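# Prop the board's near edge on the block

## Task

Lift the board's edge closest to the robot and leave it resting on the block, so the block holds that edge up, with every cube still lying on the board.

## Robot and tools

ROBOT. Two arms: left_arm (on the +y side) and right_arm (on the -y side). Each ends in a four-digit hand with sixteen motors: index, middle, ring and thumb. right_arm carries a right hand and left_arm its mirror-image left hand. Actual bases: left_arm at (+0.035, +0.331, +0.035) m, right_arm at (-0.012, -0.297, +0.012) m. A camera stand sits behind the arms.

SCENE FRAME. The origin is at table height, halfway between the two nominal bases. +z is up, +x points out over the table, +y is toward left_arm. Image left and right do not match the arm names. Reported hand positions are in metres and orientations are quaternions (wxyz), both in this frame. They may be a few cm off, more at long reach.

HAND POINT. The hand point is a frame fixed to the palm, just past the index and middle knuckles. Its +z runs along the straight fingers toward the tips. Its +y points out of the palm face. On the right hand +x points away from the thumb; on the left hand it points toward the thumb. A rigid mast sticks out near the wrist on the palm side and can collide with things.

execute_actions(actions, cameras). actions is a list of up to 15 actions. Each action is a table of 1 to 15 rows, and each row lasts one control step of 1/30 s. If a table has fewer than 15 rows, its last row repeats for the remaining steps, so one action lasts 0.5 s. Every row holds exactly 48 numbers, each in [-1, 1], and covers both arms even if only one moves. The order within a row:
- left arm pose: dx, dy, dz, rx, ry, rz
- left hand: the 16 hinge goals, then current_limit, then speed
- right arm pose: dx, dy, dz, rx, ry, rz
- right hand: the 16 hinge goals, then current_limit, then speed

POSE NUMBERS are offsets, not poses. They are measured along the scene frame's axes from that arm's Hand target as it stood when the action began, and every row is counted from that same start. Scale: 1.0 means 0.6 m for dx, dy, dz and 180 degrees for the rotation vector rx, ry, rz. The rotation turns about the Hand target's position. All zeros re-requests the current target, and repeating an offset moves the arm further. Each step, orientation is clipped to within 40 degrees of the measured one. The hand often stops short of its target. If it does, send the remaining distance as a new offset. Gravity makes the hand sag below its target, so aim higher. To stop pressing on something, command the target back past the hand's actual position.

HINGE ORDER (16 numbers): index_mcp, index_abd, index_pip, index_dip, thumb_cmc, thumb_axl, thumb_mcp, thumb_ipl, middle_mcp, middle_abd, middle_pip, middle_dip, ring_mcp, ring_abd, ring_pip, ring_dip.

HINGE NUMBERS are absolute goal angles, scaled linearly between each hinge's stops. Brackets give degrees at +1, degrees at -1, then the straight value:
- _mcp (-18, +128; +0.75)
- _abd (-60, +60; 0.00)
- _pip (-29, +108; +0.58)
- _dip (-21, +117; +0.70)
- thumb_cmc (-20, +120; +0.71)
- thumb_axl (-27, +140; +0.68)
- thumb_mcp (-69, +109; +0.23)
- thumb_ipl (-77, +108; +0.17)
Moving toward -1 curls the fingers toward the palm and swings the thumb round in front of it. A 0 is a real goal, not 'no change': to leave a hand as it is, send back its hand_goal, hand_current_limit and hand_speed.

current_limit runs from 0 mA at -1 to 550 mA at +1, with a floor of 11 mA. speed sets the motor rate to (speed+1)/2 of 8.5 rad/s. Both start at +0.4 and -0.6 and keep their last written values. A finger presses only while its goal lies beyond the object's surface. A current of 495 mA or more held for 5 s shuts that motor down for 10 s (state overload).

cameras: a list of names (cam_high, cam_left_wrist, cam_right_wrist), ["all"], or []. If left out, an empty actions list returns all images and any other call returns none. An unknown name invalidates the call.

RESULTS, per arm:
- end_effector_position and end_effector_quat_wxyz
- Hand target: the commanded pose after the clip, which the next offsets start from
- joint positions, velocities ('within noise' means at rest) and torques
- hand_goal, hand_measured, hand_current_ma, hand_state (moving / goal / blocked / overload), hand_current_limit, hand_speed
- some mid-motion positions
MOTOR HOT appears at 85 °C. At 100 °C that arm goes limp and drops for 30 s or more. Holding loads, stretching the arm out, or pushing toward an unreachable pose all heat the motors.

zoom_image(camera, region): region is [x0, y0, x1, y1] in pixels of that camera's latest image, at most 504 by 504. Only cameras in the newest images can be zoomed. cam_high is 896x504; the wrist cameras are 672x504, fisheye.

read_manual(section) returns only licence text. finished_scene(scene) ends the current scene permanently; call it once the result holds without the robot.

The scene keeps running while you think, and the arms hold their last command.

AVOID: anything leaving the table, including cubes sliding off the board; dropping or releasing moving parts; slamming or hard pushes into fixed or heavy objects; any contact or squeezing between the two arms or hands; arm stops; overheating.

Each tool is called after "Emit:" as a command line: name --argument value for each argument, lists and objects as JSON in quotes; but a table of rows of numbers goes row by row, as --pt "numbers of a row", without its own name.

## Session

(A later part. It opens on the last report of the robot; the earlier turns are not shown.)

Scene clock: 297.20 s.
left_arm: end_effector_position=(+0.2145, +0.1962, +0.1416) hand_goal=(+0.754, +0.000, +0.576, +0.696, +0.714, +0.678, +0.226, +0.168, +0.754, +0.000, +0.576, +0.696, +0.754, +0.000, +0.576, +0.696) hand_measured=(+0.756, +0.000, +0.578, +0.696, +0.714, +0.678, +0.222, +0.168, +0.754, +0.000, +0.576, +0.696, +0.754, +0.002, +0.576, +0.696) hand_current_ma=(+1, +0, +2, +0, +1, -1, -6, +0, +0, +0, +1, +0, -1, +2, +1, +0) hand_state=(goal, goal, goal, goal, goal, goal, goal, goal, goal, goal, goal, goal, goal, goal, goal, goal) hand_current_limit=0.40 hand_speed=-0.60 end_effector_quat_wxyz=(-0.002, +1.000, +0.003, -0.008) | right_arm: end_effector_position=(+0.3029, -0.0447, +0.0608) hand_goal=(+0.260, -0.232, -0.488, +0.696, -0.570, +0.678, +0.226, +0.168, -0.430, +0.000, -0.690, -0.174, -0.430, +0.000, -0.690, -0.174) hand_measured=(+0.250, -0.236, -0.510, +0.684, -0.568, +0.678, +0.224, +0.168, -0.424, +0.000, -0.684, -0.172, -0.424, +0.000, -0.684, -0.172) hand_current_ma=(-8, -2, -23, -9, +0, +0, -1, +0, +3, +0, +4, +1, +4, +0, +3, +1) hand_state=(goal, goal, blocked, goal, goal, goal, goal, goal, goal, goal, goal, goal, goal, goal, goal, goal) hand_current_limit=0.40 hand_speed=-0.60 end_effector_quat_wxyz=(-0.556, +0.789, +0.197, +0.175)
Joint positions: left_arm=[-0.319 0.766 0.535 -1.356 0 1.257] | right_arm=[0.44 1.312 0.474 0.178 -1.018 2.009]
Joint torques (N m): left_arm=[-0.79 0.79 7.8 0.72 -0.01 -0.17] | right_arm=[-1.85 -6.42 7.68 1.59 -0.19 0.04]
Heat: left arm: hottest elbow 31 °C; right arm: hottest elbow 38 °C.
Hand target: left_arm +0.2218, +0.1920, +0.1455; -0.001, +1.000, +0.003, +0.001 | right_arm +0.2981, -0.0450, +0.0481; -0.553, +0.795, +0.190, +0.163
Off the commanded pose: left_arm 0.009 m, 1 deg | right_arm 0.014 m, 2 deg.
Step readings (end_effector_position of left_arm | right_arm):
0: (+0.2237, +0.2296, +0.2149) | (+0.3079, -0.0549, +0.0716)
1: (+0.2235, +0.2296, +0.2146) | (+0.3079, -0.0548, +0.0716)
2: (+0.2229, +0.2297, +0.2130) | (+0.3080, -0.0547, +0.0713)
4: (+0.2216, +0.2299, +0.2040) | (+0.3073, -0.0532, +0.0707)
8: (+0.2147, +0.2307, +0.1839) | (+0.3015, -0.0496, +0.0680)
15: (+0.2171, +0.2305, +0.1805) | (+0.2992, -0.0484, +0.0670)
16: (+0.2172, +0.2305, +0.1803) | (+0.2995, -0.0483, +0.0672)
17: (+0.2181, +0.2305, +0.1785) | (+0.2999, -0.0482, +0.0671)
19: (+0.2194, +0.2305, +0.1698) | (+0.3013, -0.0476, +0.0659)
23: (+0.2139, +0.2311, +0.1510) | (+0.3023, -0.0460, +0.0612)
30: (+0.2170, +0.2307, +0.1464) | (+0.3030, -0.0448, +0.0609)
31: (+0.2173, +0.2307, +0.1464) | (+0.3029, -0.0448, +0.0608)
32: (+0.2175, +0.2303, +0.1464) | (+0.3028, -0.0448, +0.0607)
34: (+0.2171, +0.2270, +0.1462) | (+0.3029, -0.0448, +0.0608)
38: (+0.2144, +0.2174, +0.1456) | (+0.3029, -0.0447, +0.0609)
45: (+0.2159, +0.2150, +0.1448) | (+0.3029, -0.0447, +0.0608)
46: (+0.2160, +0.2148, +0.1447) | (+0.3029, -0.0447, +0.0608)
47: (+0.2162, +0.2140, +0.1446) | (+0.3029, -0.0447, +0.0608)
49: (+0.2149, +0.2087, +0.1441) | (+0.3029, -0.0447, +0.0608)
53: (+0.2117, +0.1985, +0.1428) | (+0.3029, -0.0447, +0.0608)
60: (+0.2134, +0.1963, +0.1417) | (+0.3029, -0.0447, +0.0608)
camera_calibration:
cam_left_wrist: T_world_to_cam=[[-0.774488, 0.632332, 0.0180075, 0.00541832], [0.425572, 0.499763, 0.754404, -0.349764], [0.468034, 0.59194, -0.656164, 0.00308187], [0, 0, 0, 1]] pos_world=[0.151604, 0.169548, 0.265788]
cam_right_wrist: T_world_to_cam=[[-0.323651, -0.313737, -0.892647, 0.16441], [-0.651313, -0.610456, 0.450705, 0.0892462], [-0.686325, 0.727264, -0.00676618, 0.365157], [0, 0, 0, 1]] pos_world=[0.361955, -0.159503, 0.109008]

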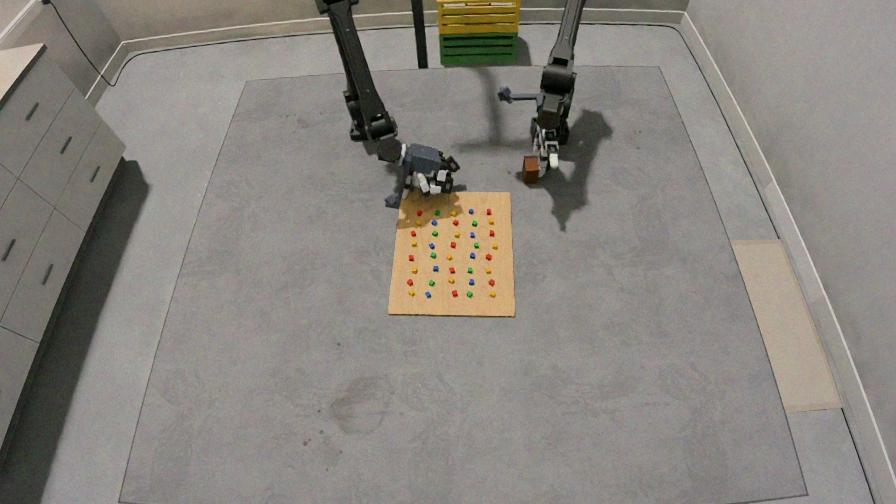

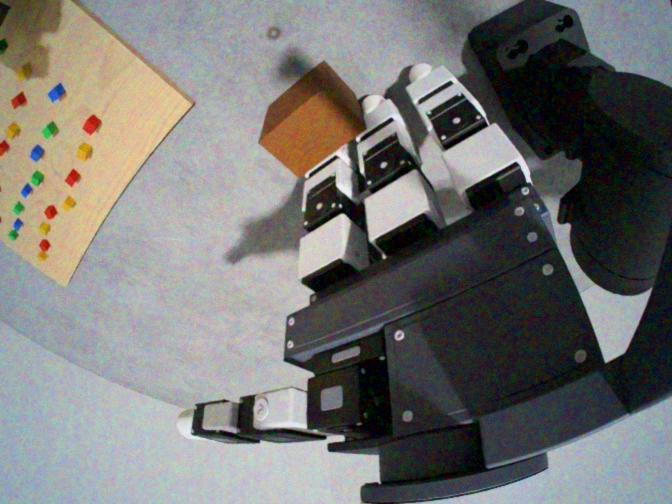

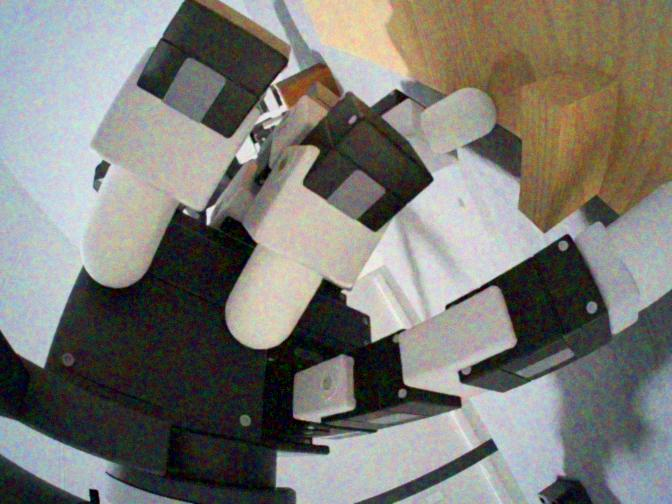

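Emit:
execute_actions --actions '[[[0,-0.0333,0,0,0,0,0.754,0,0.576,0.696,0.714,0.678,0.226,0.168,0.754,0,0.576,0.696,0.754,0,0.576,0.696,0.4,-0.6,0.004,0,0.016,0,0,0,0.26,-0.233,-0.489,0.696,-0.571,0.678,0.225,0.168,-0.43,0,-0.69,-0.174,-0.43,0,-0.69,-0.174,0.4,-0.6]],[[0,-0.0333,0,0,0,0,0.754,0,0.576,0.696,0.714,0.678,0.226,0.168,0.754,0,0.576,0.696,0.754,0,0.576,0.696,0.4,-0.6,0,-0.028,0,0,0,0,0.26,-0.233,-0.489,0.696,-0.571,0.678,0.225,0.168,-0.43,0,-0.69,-0.174,-0.43,0,-0.69,-0.174,0.4,-0.6]],[[0,-0.0333,0,0,0,0,0.754,0,0.576,0.696,0.714,0.678,0.226,0.168,0.754,0,0.576,0.696,0.754,0,0.576,0.696,0.4,-0.6,0,0,0,0,0,0,0.15,-0.233,-0.489,0.696,-0.571,0.678,0.225,0.168,-0.43,0,-0.69,-0.174,-0.43,0,-0.69,-0.174,0.4,-0.6]],[[0,-0.0333,0,0,0,0,0.754,0,0.576,0.696,0.714,0.678,0.226,0.168,0.754,0,0.576,0.696,0.754,0,0.576,0.696,0.4,-0.6,0,0,0,0,0,0,0.15,-0.233,-0.489,0.696,-0.571,0.678,0.225,0.168,-0.43,0,-0.69,-0.174,-0.43,0,-0.69,-0.174,0.4,-0.6]]]' --cameras '["all"]'

Emit:
zoom_image --camera "cam_high" --region '[460, 120, 560, 220]'

Emit:
zoom_image --camera "cam_right_wrist" --region '[400, 0, 672, 300]'

Scene clock: 313.87 s.
left_arm: end_effector_position=(+0.2057, +0.1288, +0.1288) hand_goal=(+0.754, +0.000, +0.576, +0.696, +0.714, +0.678, +0.226, +0.168, +0.754, +0.000, +0.576, +0.696, +0.754, +0.000, +0.576, +0.696) hand_measured=(+0.768, -0.008, +0.582, +0.700, +0.714, +0.678, +0.222, +0.168, +0.756, +0.000, +0.576, +0.696, +0.754, +0.002, +0.576, +0.696) hand_current_ma=(+29, -12, +11, +5, +1, -1, -6, +0, +2, +0, +1, +0, -1, +2, +1, +0) hand_state=(goal, goal, goal, goal, goal, goal, goal, goal, goal, goal, goal, goal, goal, goal, goal, goal) hand_current_limit=0.40 hand_speed=-0.60 end_effector_quat_wxyz=(-0.018, +1.000, +0.003, -0.019) | right_arm: end_effector_position=(+0.2971, -0.0582, +0.0584) hand_goal=(+0.150, -0.232, -0.488, +0.696, -0.570, +0.678, +0.226, +0.168, -0.430, +0.000, -0.690, -0.174, -0.430, +0.000, -0.690, -0.174) hand_measured=(+0.150, -0.236, -0.490, +0.694, -0.568, +0.678, +0.224, +0.168, -0.424, +0.000, -0.684, -0.172, -0.424, +0.000, -0.684, -0.172) hand_current_ma=(+0, -1, +0, -1, +0, +0, -1, +0, +3, +0, +4, +1, +4, +0, +3, +1) hand_state=(goal, goal, goal, goal, goal, goal, goal, goal, goal, goal, goal, goal, goal, goal, goal, goal) hand_current_limit=0.40 hand_speed=-0.60 end_effector_quat_wxyz=(-0.556, +0.793, +0.193, +0.160)
Joint positions: left_arm=[-0.686 0.903 0.569 -1.29 -0.003 0.889] | right_arm=[0.402 1.294 0.474 0.085 -1.054 1.956]
Joint torques (N m): left_arm=[-0.91 -0.26 9.87 0.95 0.11 -0.15] | right_arm=[-3.14 -8 8.79 0.83 -0.49 -0.11]
Heat: left arm: hottest elbow 31 °C; right arm: hottest elbow 36 °C.
Hand target: left_arm +0.2216, +0.1120, +0.1455; -0.001, +1.000, +0.003, +0.001 | right_arm +0.3005, -0.0619, +0.0578; -0.553, +0.795, +0.190, +0.163
Off the commanded pose: left_arm 0.028 m, 3 deg | right_arm 0.005 m, 1 deg.
Step readings (end_effector_position of left_arm | right_arm):
0: (+0.2145, +0.1962, +0.1416) | (+0.3029, -0.0447, +0.0608)
1: (+0.2145, +0.1961, +0.1416) | (+0.3029, -0.0447, +0.0608)
2: (+0.2145, +0.1953, +0.1414) | (+0.3029, -0.0447, +0.0608)
4: (+0.2129, +0.1906, +0.1404) | (+0.3026, -0.0449, +0.0605)
8: (+0.2090, +0.1810, +0.1382) | (+0.3019, -0.0452, +0.0599)
15: (+0.2102, +0.1791, +0.1369) | (+0.3014, -0.0453, +0.0596)
16: (+0.2103, +0.1789, +0.1368) | (+0.3012, -0.0452, +0.0597)
17: (+0.2105, +0.1782, +0.1366) | (+0.3004, -0.0453, +0.0595)
19: (+0.2089, +0.1736, +0.1354) | (+0.2992, -0.0473, +0.0600)
23: (+0.2048, +0.1648, +0.1324) | (+0.2988, -0.0531, +0.0609)
30: (+0.2059, +0.1631, +0.1309) | (+0.2979, -0.0549, +0.0608)
31: (+0.2060, +0.1629, +0.1309) | (+0.2979, -0.0550, +0.0608)
32: (+0.2060, +0.1623, +0.1305) | (+0.2977, -0.0550, +0.0608)
34: (+0.2049, +0.1582, +0.1298) | (+0.2970, -0.0561, +0.0596)
38: (+0.2033, +0.1492, +0.1295) | (+0.2970, -0.0579, +0.0584)
45: (+0.2049, +0.1468, +0.1293) | (+0.2971, -0.0582, +0.0584)
46: (+0.2051, +0.1466, +0.1294) | (+0.2971, -0.0582, +0.0584)
47: (+0.2052, +0.1459, +0.1293) | (+0.2971, -0.0582, +0.0584)
49: (+0.2046, +0.1414, +0.1292) | (+0.2971, -0.0582, +0.0584)
53: (+0.2038, +0.1315, +0.1291) | (+0.2971, -0.0582, +0.0584)
60: (+0.2051, +0.1288, +0.1289) | (+0.2971, -0.0582, +0.0584)
camera_calibration:
cam_left_wrist: T_world_to_cam=[[-0.773901, 0.630813, 0.0561441, 0.0366533], [0.443563, 0.476624, 0.759, -0.303989], [0.452028, 0.612295, -0.648665, 0.0384515], [0, 0, 0, 1]] pos_world=[0.145823, 0.0982232, 0.253612]
cam_right_wrist: T_world_to_cam=[[-0.347433, -0.32389, -0.879992, 0.161907], [-0.633341, -0.610996, 0.474935, 0.0714387], [-0.691498, 0.722343, 0.00714728, 0.371282], [0, 0, 0, 1]] pos_world=[0.358238, -0.172104, 0.105894]

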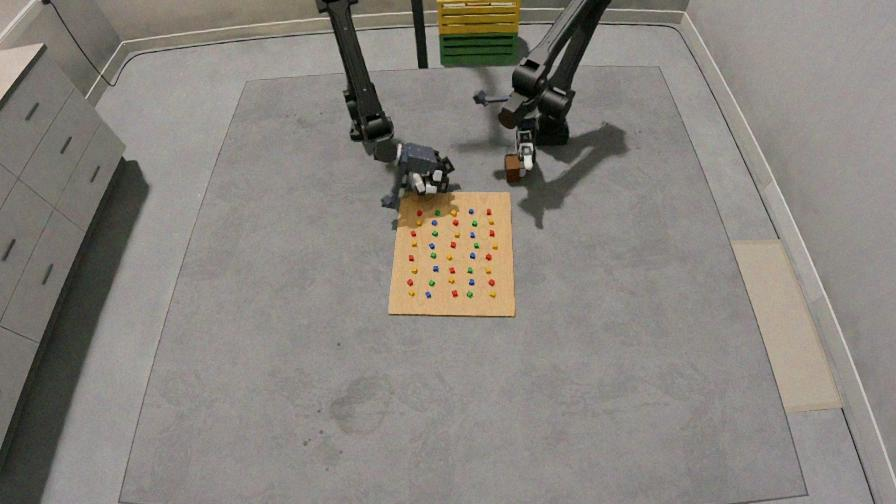

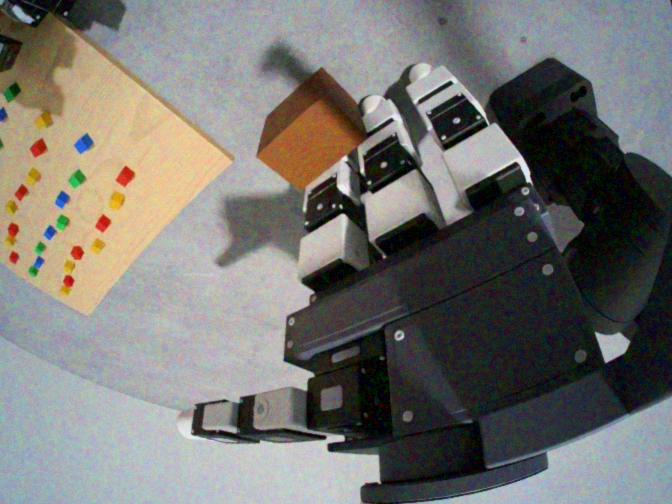

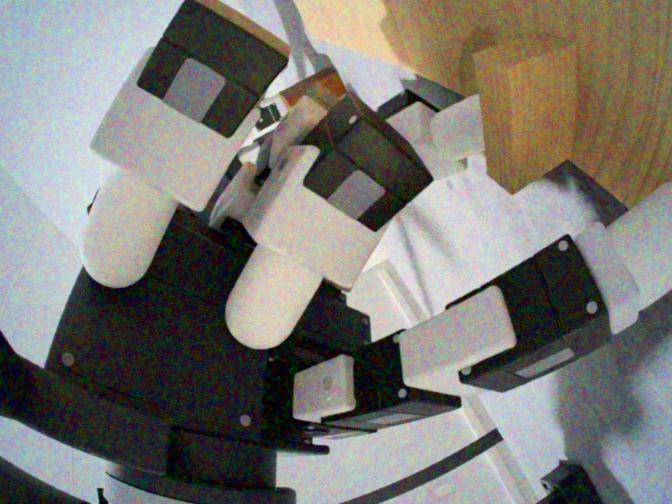

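Scaled by 5.040 from the camera's 896x504 image, which has a finer 1280x720 frame.

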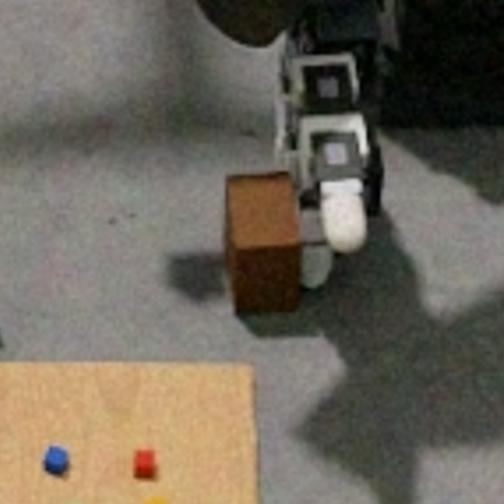

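Scaled by 1.680 from the camera's 672x504 image, which has a finer 960x720 frame.

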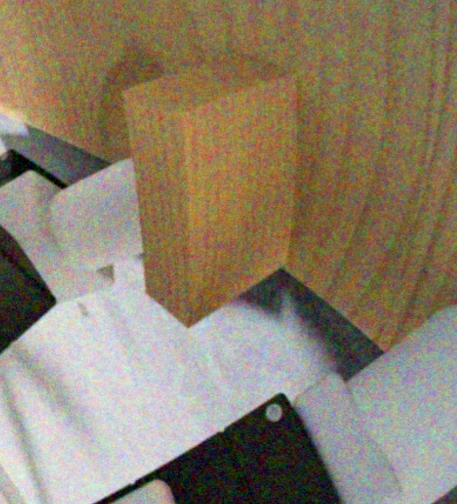

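Emit:
execute_actions --actions '[[[0.02,-0.0333,0.025,0,0,0,0.754,0,0.576,0.696,0.714,0.678,0.226,0.168,0.754,0,0.576,0.696,0.754,0,0.576,0.696,0.4,-0.6,0.016,0,0,0,0,0,0.15,-0.233,-0.489,0.696,-0.571,0.678,0.1,0.168,-0.43,0,-0.69,-0.174,-0.43,0,-0.69,-0.174,0.4,-0.6]],[[0,-0.0333,0,0,0,0,0.754,0,0.576,0.696,0.714,0.678,0.226,0.168,0.754,0,0.576,0.696,0.754,0,0.576,0.696,0.4,-0.6,0,0,0,0,0,0,0.1,-0.233,-0.489,0.696,-0.571,0.678,0.0,0.168,-0.43,0,-0.69,-0.174,-0.43,0,-0.69,-0.174,0.4,-0.6]],[[0,-0.0333,0,0,0,0,0.754,0,0.576,0.696,0.714,0.678,0.226,0.168,0.754,0,0.576,0.696,0.754,0,0.576,0.696,0.4,-0.6,0,0,0,0,0,0,0.06,-0.233,-0.489,0.696,-0.571,0.678,-0.05,0.168,-0.43,0,-0.69,-0.174,-0.43,0,-0.69,-0.174,0.4,-0.6]]]' --cameras '["all"]'

Emit:
zoom_image --camera "cam_high" --region '[380, 100, 560, 240]'

Emit:
zoom_image --camera "cam_right_wrist" --region '[400, 0, 672, 300]'

Scene clock: 322.87 s.
left_arm: end_effector_position=(+0.2198, +0.0719, +0.1424) hand_goal=(+0.754, +0.000, +0.576, +0.696, +0.714, +0.678, +0.226, +0.168, +0.754, +0.000, +0.576, +0.696, +0.754, +0.000, +0.576, +0.696) hand_measured=(+0.756, -0.002, +0.578, +0.698, +0.714, +0.678, +0.222, +0.168, +0.756, +0.000, +0.576, +0.696, +0.754, +0.002, +0.576, +0.696) hand_current_ma=(+1, -2, +2, +3, +1, -1, -6, +0, +2, +0, +1, +0, -1, +2, +1, +0) hand_state=(goal, goal, goal, goal, goal, goal, goal, goal, goal, goal, goal, goal, goal, goal, goal, goal) hand_current_limit=0.40 hand_speed=-0.60 end_effector_quat_wxyz=(-0.021, +1.000, +0.002, -0.017) | right_arm: end_effector_position=(+0.2964, -0.0616, +0.0575) hand_goal=(+0.060, -0.232, -0.488, +0.696, -0.570, +0.678, -0.050, +0.168, -0.430, +0.000, -0.690, -0.174, -0.430, +0.000, -0.690, -0.174) hand_measured=(+0.074, -0.232, -0.486, +0.696, -0.576, +0.678, +0.132, +0.196, -0.424, +0.000, -0.684, -0.172, -0.424, +0.000, -0.684, -0.172) hand_current_ma=(+13, +0, +0, +0, -4, +0, +385, +54, +3, +0, +4, +1, +4, +0, +3, +1) hand_state=(goal, goal, goal, goal, goal, goal, blocked, blocked, goal, goal, goal, goal, goal, goal, goal, goal) hand_current_limit=0.40 hand_speed=-0.60 end_effector_quat_wxyz=(-0.557, +0.794, +0.187, +0.156)
Joint positions: left_arm=[-0.835 1.053 0.693 -1.264 -0.003 0.742] | right_arm=[0.391 1.294 0.475 0.07 -1.062 1.956]
Joint torques (N m): left_arm=[-0.67 -2.02 10.06 0.79 0.09 -0.19] | right_arm=[-3.02 -6.07 10.82 0.87 -0.49 -0.25]
Heat: left arm: hottest elbow 31 °C; right arm: hottest elbow 36 °C.
Hand target: left_arm +0.2336, +0.0521, +0.1604; -0.001, +1.000, +0.003, +0.001 | right_arm +0.3099, -0.0619, +0.0577; -0.553, +0.795, +0.190, +0.163
Off the commanded pose: left_arm 0.030 m, 3 deg | right_arm 0.014 m, 1 deg.
Step readings (end_effector_position of left_arm | right_arm):
0: (+0.2058, +0.1288, +0.1288) | (+0.2971, -0.0582, +0.0584)
1: (+0.2060, +0.1286, +0.1290) | (+0.2970, -0.0582, +0.0583)
2: (+0.2066, +0.1278, +0.1296) | (+0.2970, -0.0584, +0.0582)
4: (+0.2090, +0.1233, +0.1318) | (+0.2970, -0.0595, +0.0579)
8: (+0.2166, +0.1117, +0.1400) | (+0.2967, -0.0609, +0.0577)
15: (+0.2202, +0.1075, +0.1437) | (+0.2964, -0.0610, +0.0575)
16: (+0.2202, +0.1075, +0.1435) | (+0.2964, -0.0610, +0.0575)
17: (+0.2199, +0.1066, +0.1434) | (+0.2964, -0.0610, +0.0575)
19: (+0.2190, +0.1028, +0.1429) | (+0.2962, -0.0614, +0.0573)
23: (+0.2176, +0.0933, +0.1427) | (+0.2965, -0.0617, +0.0575)
30: (+0.2185, +0.0909, +0.1423) | (+0.2965, -0.0617, +0.0574)
31: (+0.2187, +0.0907, +0.1423) | (+0.2965, -0.0617, +0.0574)
32: (+0.2184, +0.0897, +0.1424) | (+0.2965, -0.0617, +0.0574)
34: (+0.2182, +0.0858, +0.1422) | (+0.2964, -0.0616, +0.0575)
38: (+0.2181, +0.0749, +0.1427) | (+0.2964, -0.0616, +0.0575)
45: (+0.2194, +0.0718, +0.1425) | (+0.2964, -0.0616, +0.0575)
camera_calibration:
cam_left_wrist: T_world_to_cam=[[-0.77286, 0.632107, 0.0559276, 0.0823922], [0.440823, 0.471398, 0.763845, -0.293181], [0.456468, 0.614999, -0.642972, 0.0738273], [0, 0, 0, 1]] pos_world=[0.159219, 0.0407209, 0.266806]
cam_right_wrist: T_world_to_cam=[[-0.362132, -0.321727, -0.874844, 0.163914], [-0.629325, -0.60796, 0.484081, 0.0678397], [-0.687613, 0.725862, 0.0176909, 0.371817], [0, 0, 0, 1]] pos_world=[0.357717, -0.175908, 0.103981]

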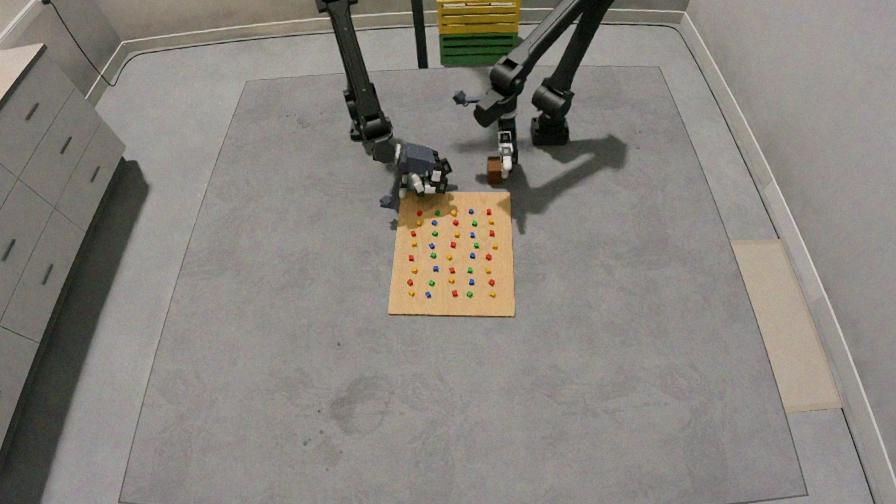

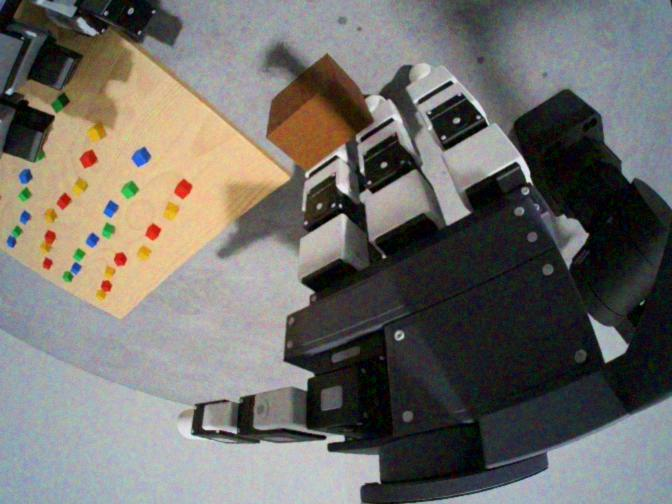

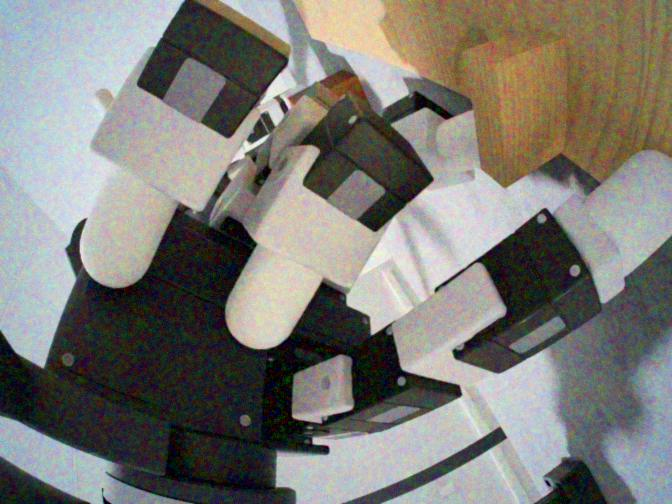

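Scaled by 2.800 from the camera's 896x504 image, which has a finer 1280x720 frame.

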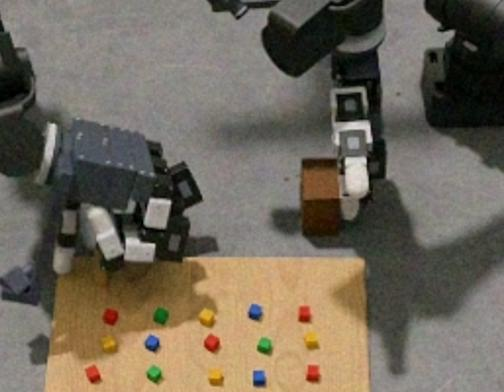

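Scaled by 1.680 from the camera's 672x504 image, which has a finer 960x720 frame.

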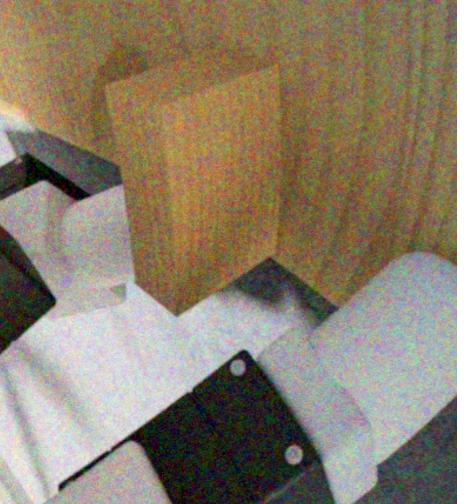

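Emit:
execute_actions --actions '[[[0,-0.0333,0,0,0,0,0.754,0,0.576,0.696,0.714,0.678,0.226,0.168,0.754,0,0.576,0.696,0.754,0,0.576,0.696,0.4,-0.6,0,0,0,0,0,0,0.15,-0.233,-0.489,0.696,-0.571,0.678,0.449,-0.254,-0.43,0,-0.69,-0.174,-0.43,0,-0.69,-0.174,0.4,-0.6]],[[0,-0.0333,0,0,0,0,0.754,0,0.576,0.696,0.714,0.678,0.226,0.168,0.754,0,0.576,0.696,0.754,0,0.576,0.696,0.4,-0.6,0.006,0,0.011,0,0,0,0.15,-0.233,-0.489,0.696,-0.571,0.678,0.449,-0.254,-0.43,0,-0.69,-0.174,-0.43,0,-0.69,-0.174,0.4,-0.6]],[[0,-0.0333,0,0,0,0,0.754,0,0.576,0.696,0.714,0.678,0.226,0.168,0.754,0,0.576,0.696,0.754,0,0.576,0.696,0.4,-0.6,0,0,0,0,0,0,0.08,-0.233,-0.489,0.696,-0.571,0.678,0.3,-0.254,-0.43,0,-0.69,-0.174,-0.43,0,-0.69,-0.174,0.4,-0.6]]]' --cameras '["all"]'

Emit:
zoom_image --camera "cam_high" --region '[380, 100, 560, 240]'

Emit:
zoom_image --camera "cam_right_wrist" --region '[400, 0, 672, 300]'

Scene clock: 339.07 s.
left_arm: end_effector_position=(+0.2229, +0.0139, +0.1436) hand_goal=(+0.754, +0.000, +0.576, +0.696, +0.714, +0.678, +0.226, +0.168, +0.754, +0.000, +0.576, +0.696, +0.754, +0.000, +0.576, +0.696) hand_measured=(+0.756, -0.002, +0.578, +0.698, +0.714, +0.678, +0.222, +0.168, +0.756, +0.000, +0.576, +0.696, +0.754, +0.002, +0.576, +0.696) hand_current_ma=(+2, -2, +2, +3, +1, -1, -6, +0, +2, +0, +1, +0, -1, +2, +1, +0) hand_state=(goal, goal, goal, goal, goal, goal, goal, goal, goal, goal, goal, goal, goal, goal, goal, goal) hand_current_limit=0.40 hand_speed=-0.60 end_effector_quat_wxyz=(-0.022, +1.000, +0.002, -0.013) | right_arm: end_effector_position=(+0.2964, -0.0630, +0.0565) hand_goal=(+0.080, -0.232, -0.488, +0.696, -0.570, +0.678, +0.300, -0.254, -0.430, +0.000, -0.690, -0.174, -0.430, +0.000, -0.690, -0.174) hand_measured=(+0.088, -0.234, -0.488, +0.694, -0.570, +0.678, +0.300, -0.252, -0.424, +0.000, -0.684, -0.172, -0.424, +0.000, -0.684, -0.172) hand_current_ma=(+5, +0, +0, +0, +0, +0, +0, +1, +3, +0, +4, +1, +4, +0, +3, +1) hand_state=(goal, goal, goal, goal, goal, goal, goal, goal, goal, goal, goal, goal, goal, goal, goal, goal) hand_current_limit=0.40 hand_speed=-0.60 end_effector_quat_wxyz=(-0.555, +0.797, +0.187, +0.151)
Joint positions: left_arm=[-0.967 1.193 0.796 -1.225 -0.004 0.61] | right_arm=[0.388 1.297 0.484 0.039 -1.064 1.94]
Joint torques (N m): left_arm=[-0.5 -3.19 9.99 0.69 0.11 -0.18] | right_arm=[-3.14 -7.24 11.56 0.81 -0.56 -0.14]
Heat: left arm: hottest elbow 32 °C; right arm: hottest elbow 36 °C.
Hand target: left_arm +0.2337, -0.0078, +0.1606; -0.001, +1.000, +0.003, +0.001 | right_arm +0.3137, -0.0618, +0.0644; -0.553, +0.795, +0.190, +0.163
Off the commanded pose: left_arm 0.030 m, 3 deg | right_arm 0.019 m, 1 deg.
Step readings (end_effector_position of left_arm | right_arm):
0: (+0.2198, +0.0719, +0.1424) | (+0.2964, -0.0616, +0.0575)
1: (+0.2199, +0.0717, +0.1426) | (+0.2964, -0.0616, +0.0575)
2: (+0.2195, +0.0707, +0.1425) | (+0.2964, -0.0616, +0.0575)
4: (+0.2195, +0.0669, +0.1427) | (+0.2964, -0.0616, +0.0575)
8: (+0.2195, +0.0556, +0.1432) | (+0.2967, -0.0617, +0.0573)
15: (+0.2205, +0.0525, +0.1430) | (+0.2968, -0.0616, +0.0568)
16: (+0.2206, +0.0526, +0.1429) | (+0.2968, -0.0616, +0.0568)
17: (+0.2202, +0.0515, +0.1428) | (+0.2967, -0.0617, +0.0567)
19: (+0.2203, +0.0479, +0.1428) | (+0.2968, -0.0616, +0.0569)
23: (+0.2205, +0.0365, +0.1434) | (+0.2970, -0.0621, +0.0570)
30: (+0.2216, +0.0332, +0.1434) | (+0.2969, -0.0622, +0.0571)
31: (+0.2218, +0.0332, +0.1434) | (+0.2970, -0.0621, +0.0572)
32: (+0.2213, +0.0322, +0.1433) | (+0.2970, -0.0623, +0.0571)
34: (+0.2215, +0.0285, +0.1433) | (+0.2966, -0.0629, +0.0566)
38: (+0.2217, +0.0172, +0.1437) | (+0.2964, -0.0630, +0.0565)
45: (+0.2227, +0.0138, +0.1438) | (+0.2964, -0.0630, +0.0565)
camera_calibration:
cam_left_wrist: T_world_to_cam=[[-0.773106, 0.632167, 0.0516861, 0.122005], [0.434892, 0.469, 0.768706, -0.267458], [0.46171, 0.616769, -0.637511, 0.106833], [0, 0, 0, 1]] pos_world=[0.161313, -0.0175812, 0.267397]
cam_right_wrist: T_world_to_cam=[[-0.368031, -0.330232, -0.869195, 0.163571], [-0.623121, -0.606235, 0.494165, 0.06519], [-0.690126, 0.723482, 0.0173394, 0.373402], [0, 0, 0, 1]] pos_world=[0.358515, -0.176613, 0.103485]

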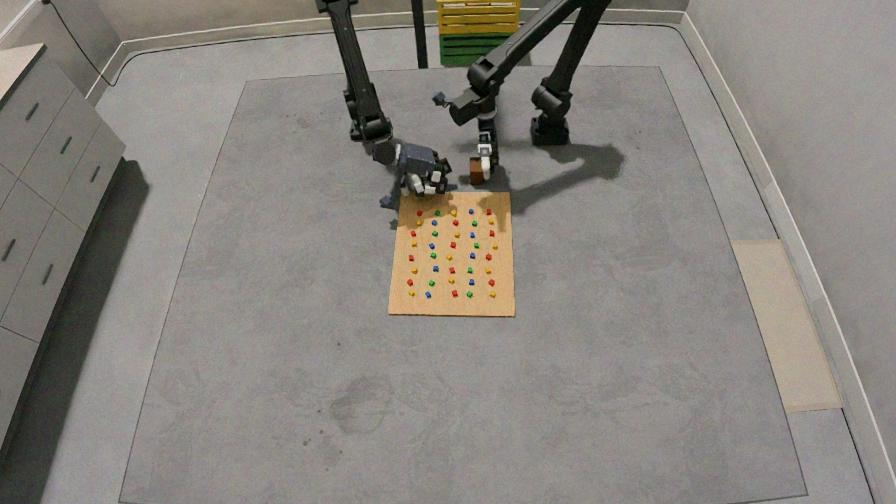

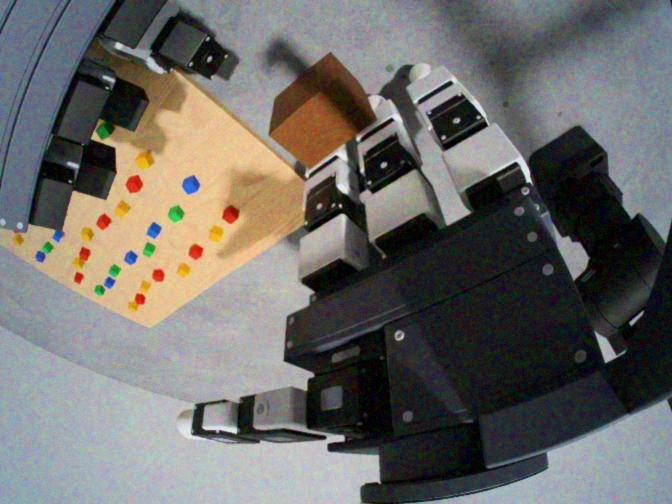

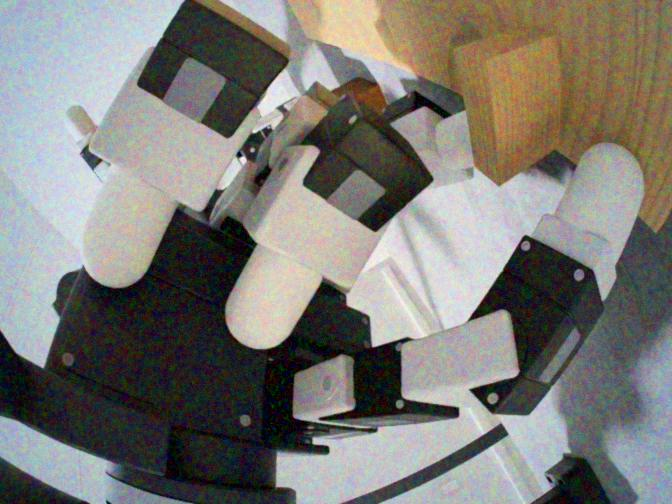

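Scaled by 2.800 from the camera's 896x504 image, which has a finer 1280x720 frame.

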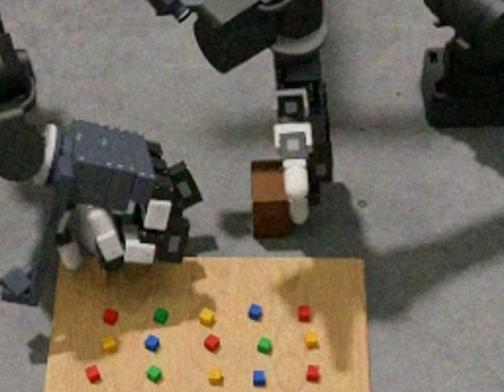

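Scaled by 1.680 from the camera's 672x504 image, which has a finer 960x720 frame.

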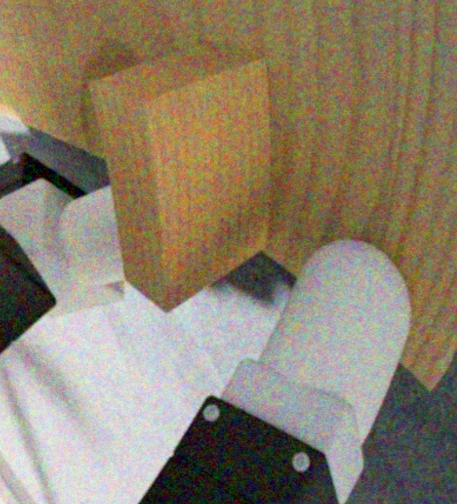

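Emit:
execute_actions --actions '[[[0,-0.0333,0,0,0,0,0.754,0,0.576,0.696,0.714,0.678,0.226,0.168,0.754,0,0.576,0.696,0.754,0,0.576,0.696,0.4,-0.6,0.02,0,0.005,0,0,0,0.15,-0.233,-0.489,0.696,-0.571,0.678,0.3,-0.254,-0.43,0,-0.69,-0.174,-0.43,0,-0.69,-0.174,0.4,-0.6]],[[0,-0.015,0,0,0,0,0.754,0,0.576,0.696,0.714,0.678,0.226,0.168,0.754,0,0.576,0.696,0.754,0,0.576,0.696,0.4,-0.6,0,0,0,0,0,0,0.15,-0.233,-0.489,0.696,-0.571,0.678,0.3,-0.254,-0.43,0,-0.69,-0.174,-0.43,0,-0.69,-0.174,0.4,-0.6]]]' --cameras '["cam_high","cam_right_wrist"]'

Emit:
zoom_image --camera "cam_high" --region '[380, 100, 560, 240]'

Emit:
zoom_image --camera "cam_right_wrist" --region '[400, 0, 672, 300]'

Scene clock: 344.57 s.
left_arm: end_effector_position=(+0.2241, -0.0134, +0.1439) hand_goal=(+0.754, +0.000, +0.576, +0.696, +0.714, +0.678, +0.226, +0.168, +0.754, +0.000, +0.576, +0.696, +0.754, +0.000, +0.576, +0.696) hand_measured=(+0.756, -0.002, +0.578, +0.698, +0.714, +0.678, +0.222, +0.168, +0.756, +0.000, +0.576, +0.696, +0.754, +0.002, +0.576, +0.696) hand_current_ma=(+2, -2, +2, +3, +1, -1, -6, +0, +2, +0, +1, +0, -1, +2, +1, +0) hand_state=(goal, goal, goal, goal, goal, goal, goal, goal, goal, goal, goal, goal, goal, goal, goal, goal) hand_current_limit=0.40 hand_speed=-0.60 end_effector_quat_wxyz=(-0.024, +1.000, +0.003, -0.012) | right_arm: end_effector_position=(+0.3039, -0.0652, +0.0569) hand_goal=(+0.150, -0.232, -0.488, +0.696, -0.570, +0.678, +0.300, -0.254, -0.430, +0.000, -0.690, -0.174, -0.430, +0.000, -0.690, -0.174) hand_measured=(+0.138, -0.234, -0.494, +0.692, -0.568, +0.678, +0.300, -0.252, -0.424, +0.000, -0.684, -0.172, -0.424, +0.000, -0.684, -0.172) hand_current_ma=(-9, +0, -3, -1, +0, +0, +0, +1, +3, +0, +4, +1, +4, +0, +3, +1) hand_state=(goal, goal, goal, goal, goal, goal, goal, goal, goal, goal, goal, goal, goal, goal, goal, goal) hand_current_limit=0.40 hand_speed=-0.60 end_effector_quat_wxyz=(-0.554, +0.799, +0.181, +0.147)
Joint positions: left_arm=[-1.015 1.26 0.853 -1.217 -0.004 0.56] | right_arm=[0.375 1.314 0.508 0.01 -1.069 1.928]
Joint torques (N m): left_arm=[-0.62 -4.48 9.92 0.79 0.11 -0.19] | right_arm=[-3.02 -7.12 12.48 0.83 -0.73 -0.19]
Heat: left arm: hottest elbow 33 °C; right arm: hottest elbow 37 °C.
Hand target: left_arm +0.2336, -0.0367, +0.1604; -0.001, +1.000, +0.003, +0.001 | right_arm +0.3256, -0.0618, +0.0673; -0.553, +0.795, +0.190, +0.163
Off the commanded pose: left_arm 0.030 m, 3 deg | right_arm 0.024 m, 2 deg.
Step readings (end_effector_position of left_arm | right_arm):
0: (+0.2229, +0.0139, +0.1436) | (+0.2964, -0.0630, +0.0565)
1: (+0.2229, +0.0138, +0.1435) | (+0.2963, -0.0630, +0.0564)
2: (+0.2226, +0.0128, +0.1436) | (+0.2962, -0.0633, +0.0562)
4: (+0.2226, +0.0090, +0.1434) | (+0.2972, -0.0643, +0.0562)
8: (+0.2229, -0.0023, +0.1441) | (+0.3017, -0.0653, +0.0569)
15: (+0.2235, -0.0056, +0.1441) | (+0.3038, -0.0652, +0.0569)
16: (+0.2236, -0.0056, +0.1440) | (+0.3040, -0.0652, +0.0570)
17: (+0.2236, -0.0059, +0.1440) | (+0.3040, -0.0652, +0.0570)
19: (+0.2234, -0.0078, +0.1438) | (+0.3039, -0.0652, +0.0570)
23: (+0.2239, -0.0123, +0.1439) | (+0.3039, -0.0652, +0.0569)
30: (+0.2241, -0.0134, +0.1441) | (+0.3039, -0.0652, +0.0569)
camera_calibration:
cam_right_wrist: T_world_to_cam=[[-0.380248, -0.331512, -0.86343, 0.169219], [-0.621018, -0.60029, 0.503972, 0.0675608], [-0.685381, 0.72784, 0.0223848, 0.378759], [0, 0, 0, 1]] pos_world=[0.365896, -0.179022, 0.103582]
Images, in order (width x height): cam_high 896x504, cam_right_wrist 672x504.

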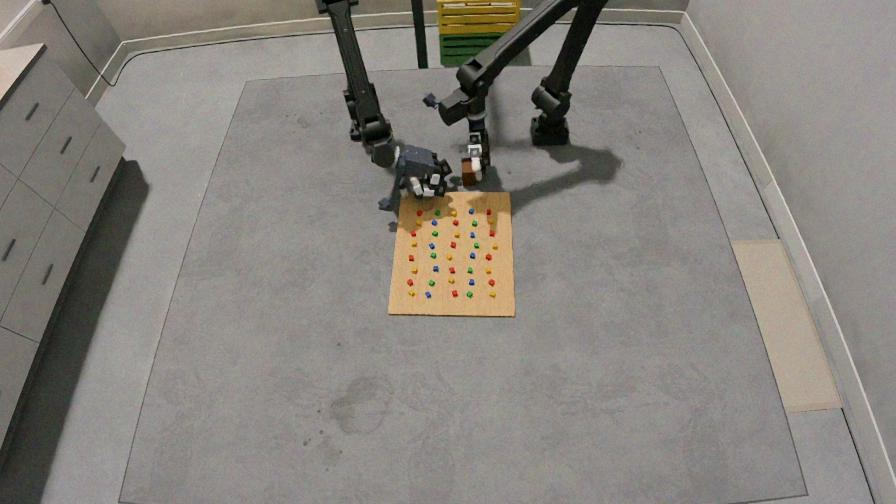

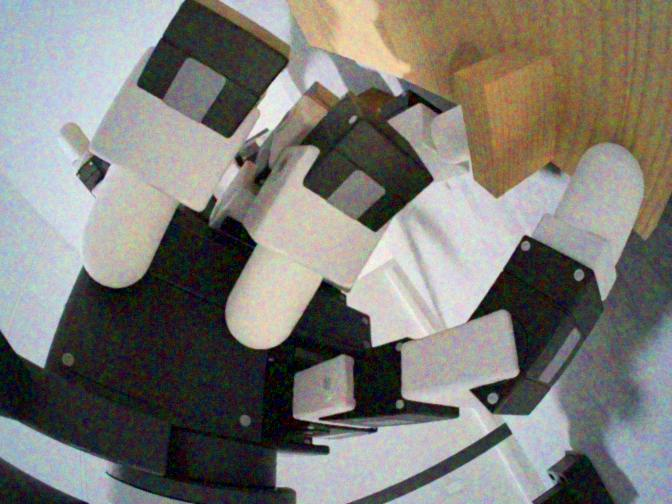

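Scaled by 2.800 from the camera's 896x504 image, which has a finer 1280x720 frame.

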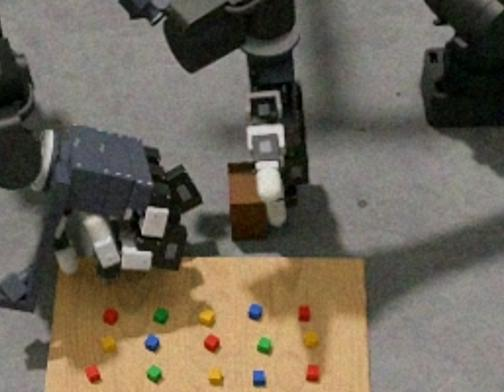

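Scaled by 1.680 from the camera's 672x504 image, which has a finer 960x720 frame.

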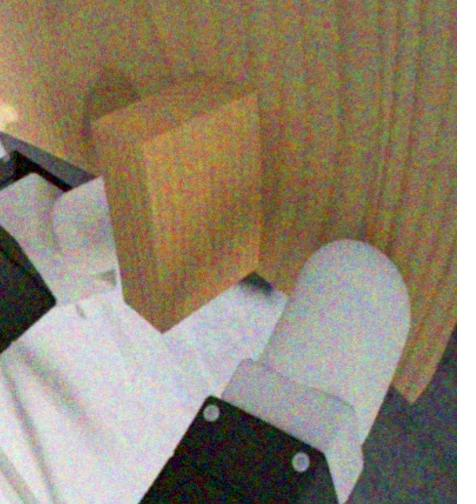

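Emit:
execute_actions --actions '[[[0,0.06,0,0,0,0,0.754,0,0.576,0.696,0.714,0.678,0.8,0.6,0.754,0,0.576,0.696,0.754,0,0.576,0.696,0.4,-0.6,0,0,0,0,0,0,0.1,-0.233,-0.489,0.696,-0.571,0.678,0.17,-0.254,-0.43,0,-0.69,-0.174,-0.43,0,-0.69,-0.174,0.4,-0.6]],[[0,0.02,0.08,0,0,0,0.754,0,0.576,0.696,0.714,0.678,0.8,0.6,0.754,0,0.576,0.696,0.754,0,0.576,0.696,0.4,-0.6,0,0,0,0,0,0,0.06,-0.233,-0.489,0.696,-0.571,0.678,0.1,-0.254,-0.43,0,-0.69,-0.174,-0.43,0,-0.69,-0.174,0.4,-0.6]]]' --cameras '["cam_high","cam_right_wrist"]'

Emit:
zoom_image --camera "cam_right_wrist" --region '[400, 0, 672, 300]'

Scene clock: 357.93 s.
left_arm: end_effector_position=(+0.2232, +0.0198, +0.1854) hand_goal=(+0.754, +0.000, +0.576, +0.696, +0.714, +0.678, +0.800, +0.600, +0.754, +0.000, +0.576, +0.696, +0.754, +0.000, +0.576, +0.696) hand_measured=(+0.754, -0.002, +0.578, +0.698, +0.714, +0.678, +0.794, +0.598, +0.754, +0.000, +0.576, +0.696, +0.752, +0.002, +0.576, +0.696) hand_current_ma=(-1, -2, +2, +3, +0, -1, -15, -3, +0, +0, +1, +0, -1, +2, +1, +0) hand_state=(goal, goal, goal, goal, goal, goal, goal, goal, goal, goal, goal, goal, goal, goal, goal, goal) hand_current_limit=0.40 hand_speed=-0.60 end_effector_quat_wxyz=(-0.019, +1.000, +0.004, -0.011) | right_arm: end_effector_position=(+0.3037, -0.0651, +0.0566) hand_goal=(+0.060, -0.232, -0.488, +0.696, -0.570, +0.678, +0.100, -0.254, -0.430, +0.000, -0.690, -0.174, -0.430, +0.000, -0.690, -0.174) hand_measured=(+0.098, -0.232, -0.480, +0.698, -0.568, +0.678, +0.158, -0.244, -0.424, +0.000, -0.684, -0.172, -0.424, +0.000, -0.684, -0.172) hand_current_ma=(+57, +0, +4, +0, +0, +0, +151, +11, +3, +0, +4, +1, +4, +0, +3, +1) hand_state=(blocked, goal, goal, goal, goal, goal, blocked, goal, goal, goal, goal, goal, goal, goal, goal, goal) hand_current_limit=0.40 hand_speed=-0.60 end_effector_quat_wxyz=(-0.554, +0.799, +0.182, +0.147)
Joint positions: left_arm=[-0.954 1.133 0.865 -1.347 -0.004 0.62] | right_arm=[0.375 1.315 0.508 0.009 -1.07 1.926]
Joint torques (N m): left_arm=[1.38 -4.95 10.1 -0.46 0.03 0.07] | right_arm=[-3.19 -7.18 12.49 0.83 -0.66 -0.17]
Heat: left arm: hottest elbow 35 °C; right arm: hottest elbow 37 °C.
Hand target: left_arm +0.2336, +0.0113, +0.2084; -0.001, +1.000, +0.003, +0.001 | right_arm +0.3256, -0.0618, +0.0673; -0.553, +0.795, +0.190, +0.163
Off the commanded pose: left_arm 0.027 m, 2 deg | right_arm 0.025 m, 2 deg.
Step readings (end_effector_position of left_arm | right_arm):
0: (+0.2241, -0.0134, +0.1439) | (+0.3039, -0.0652, +0.0569)
1: (+0.2241, -0.0134, +0.1439) | (+0.3039, -0.0652, +0.0569)
2: (+0.2243, -0.0133, +0.1439) | (+0.3039, -0.0652, +0.0569)
4: (+0.2256, -0.0124, +0.1452) | (+0.3039, -0.0652, +0.0567)
8: (+0.2292, -0.0056, +0.1513) | (+0.3039, -0.0652, +0.0566)
15: (+0.2314, -0.0020, +0.1560) | (+0.3039, -0.0652, +0.0566)
16: (+0.2312, -0.0021, +0.1561) | (+0.3039, -0.0652, +0.0566)
17: (+0.2302, -0.0001, +0.1561) | (+0.3039, -0.0652, +0.0566)
19: (+0.2271, +0.0064, +0.1583) | (+0.3038, -0.0651, +0.0566)
23: (+0.2219, +0.0192, +0.1711) | (+0.3037, -0.0651, +0.0566)
30: (+0.2241, +0.0188, +0.1858) | (+0.3037, -0.0651, +0.0566)
camera_calibration:
cam_right_wrist: T_world_to_cam=[[-0.379677, -0.331886, -0.863537, 0.168724], [-0.619895, -0.601616, 0.503774, 0.0671455], [-0.686713, 0.726574, 0.022685, 0.378781], [0, 0, 0, 1]] pos_world=[0.365798, -0.17882, 0.103281]
Images, in order (width x height): cam_high 896x504, cam_right_wrist 672x504.

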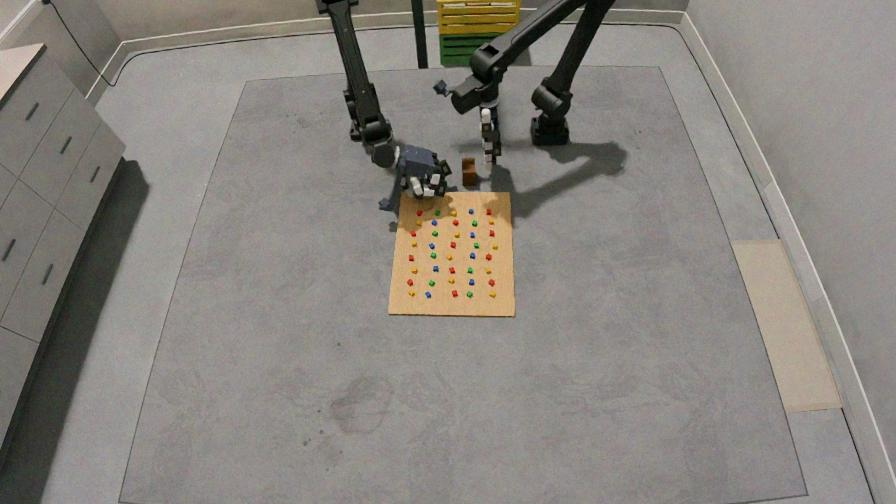

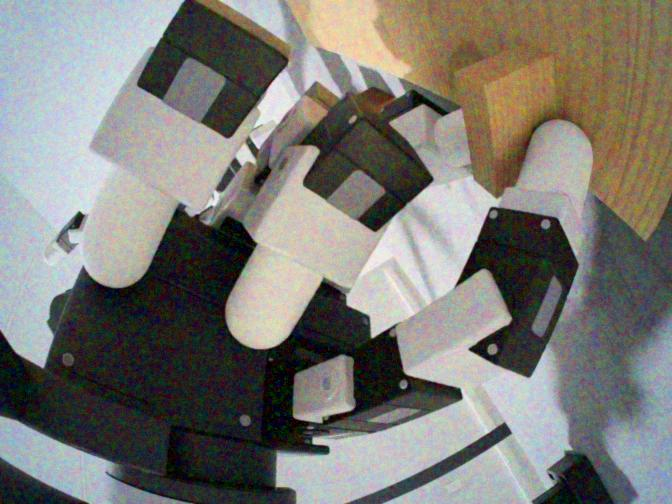

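Scaled by 1.680 from the camera's 672x504 image, which has a finer 960x720 frame.

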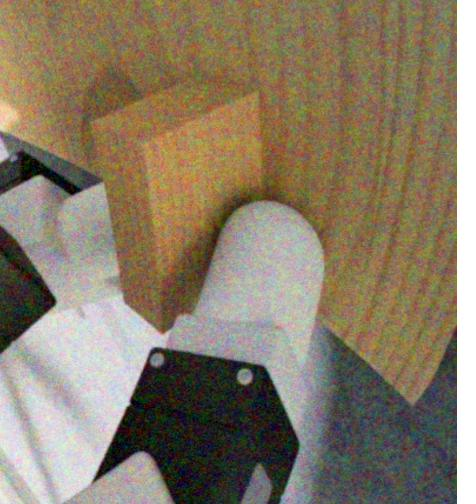

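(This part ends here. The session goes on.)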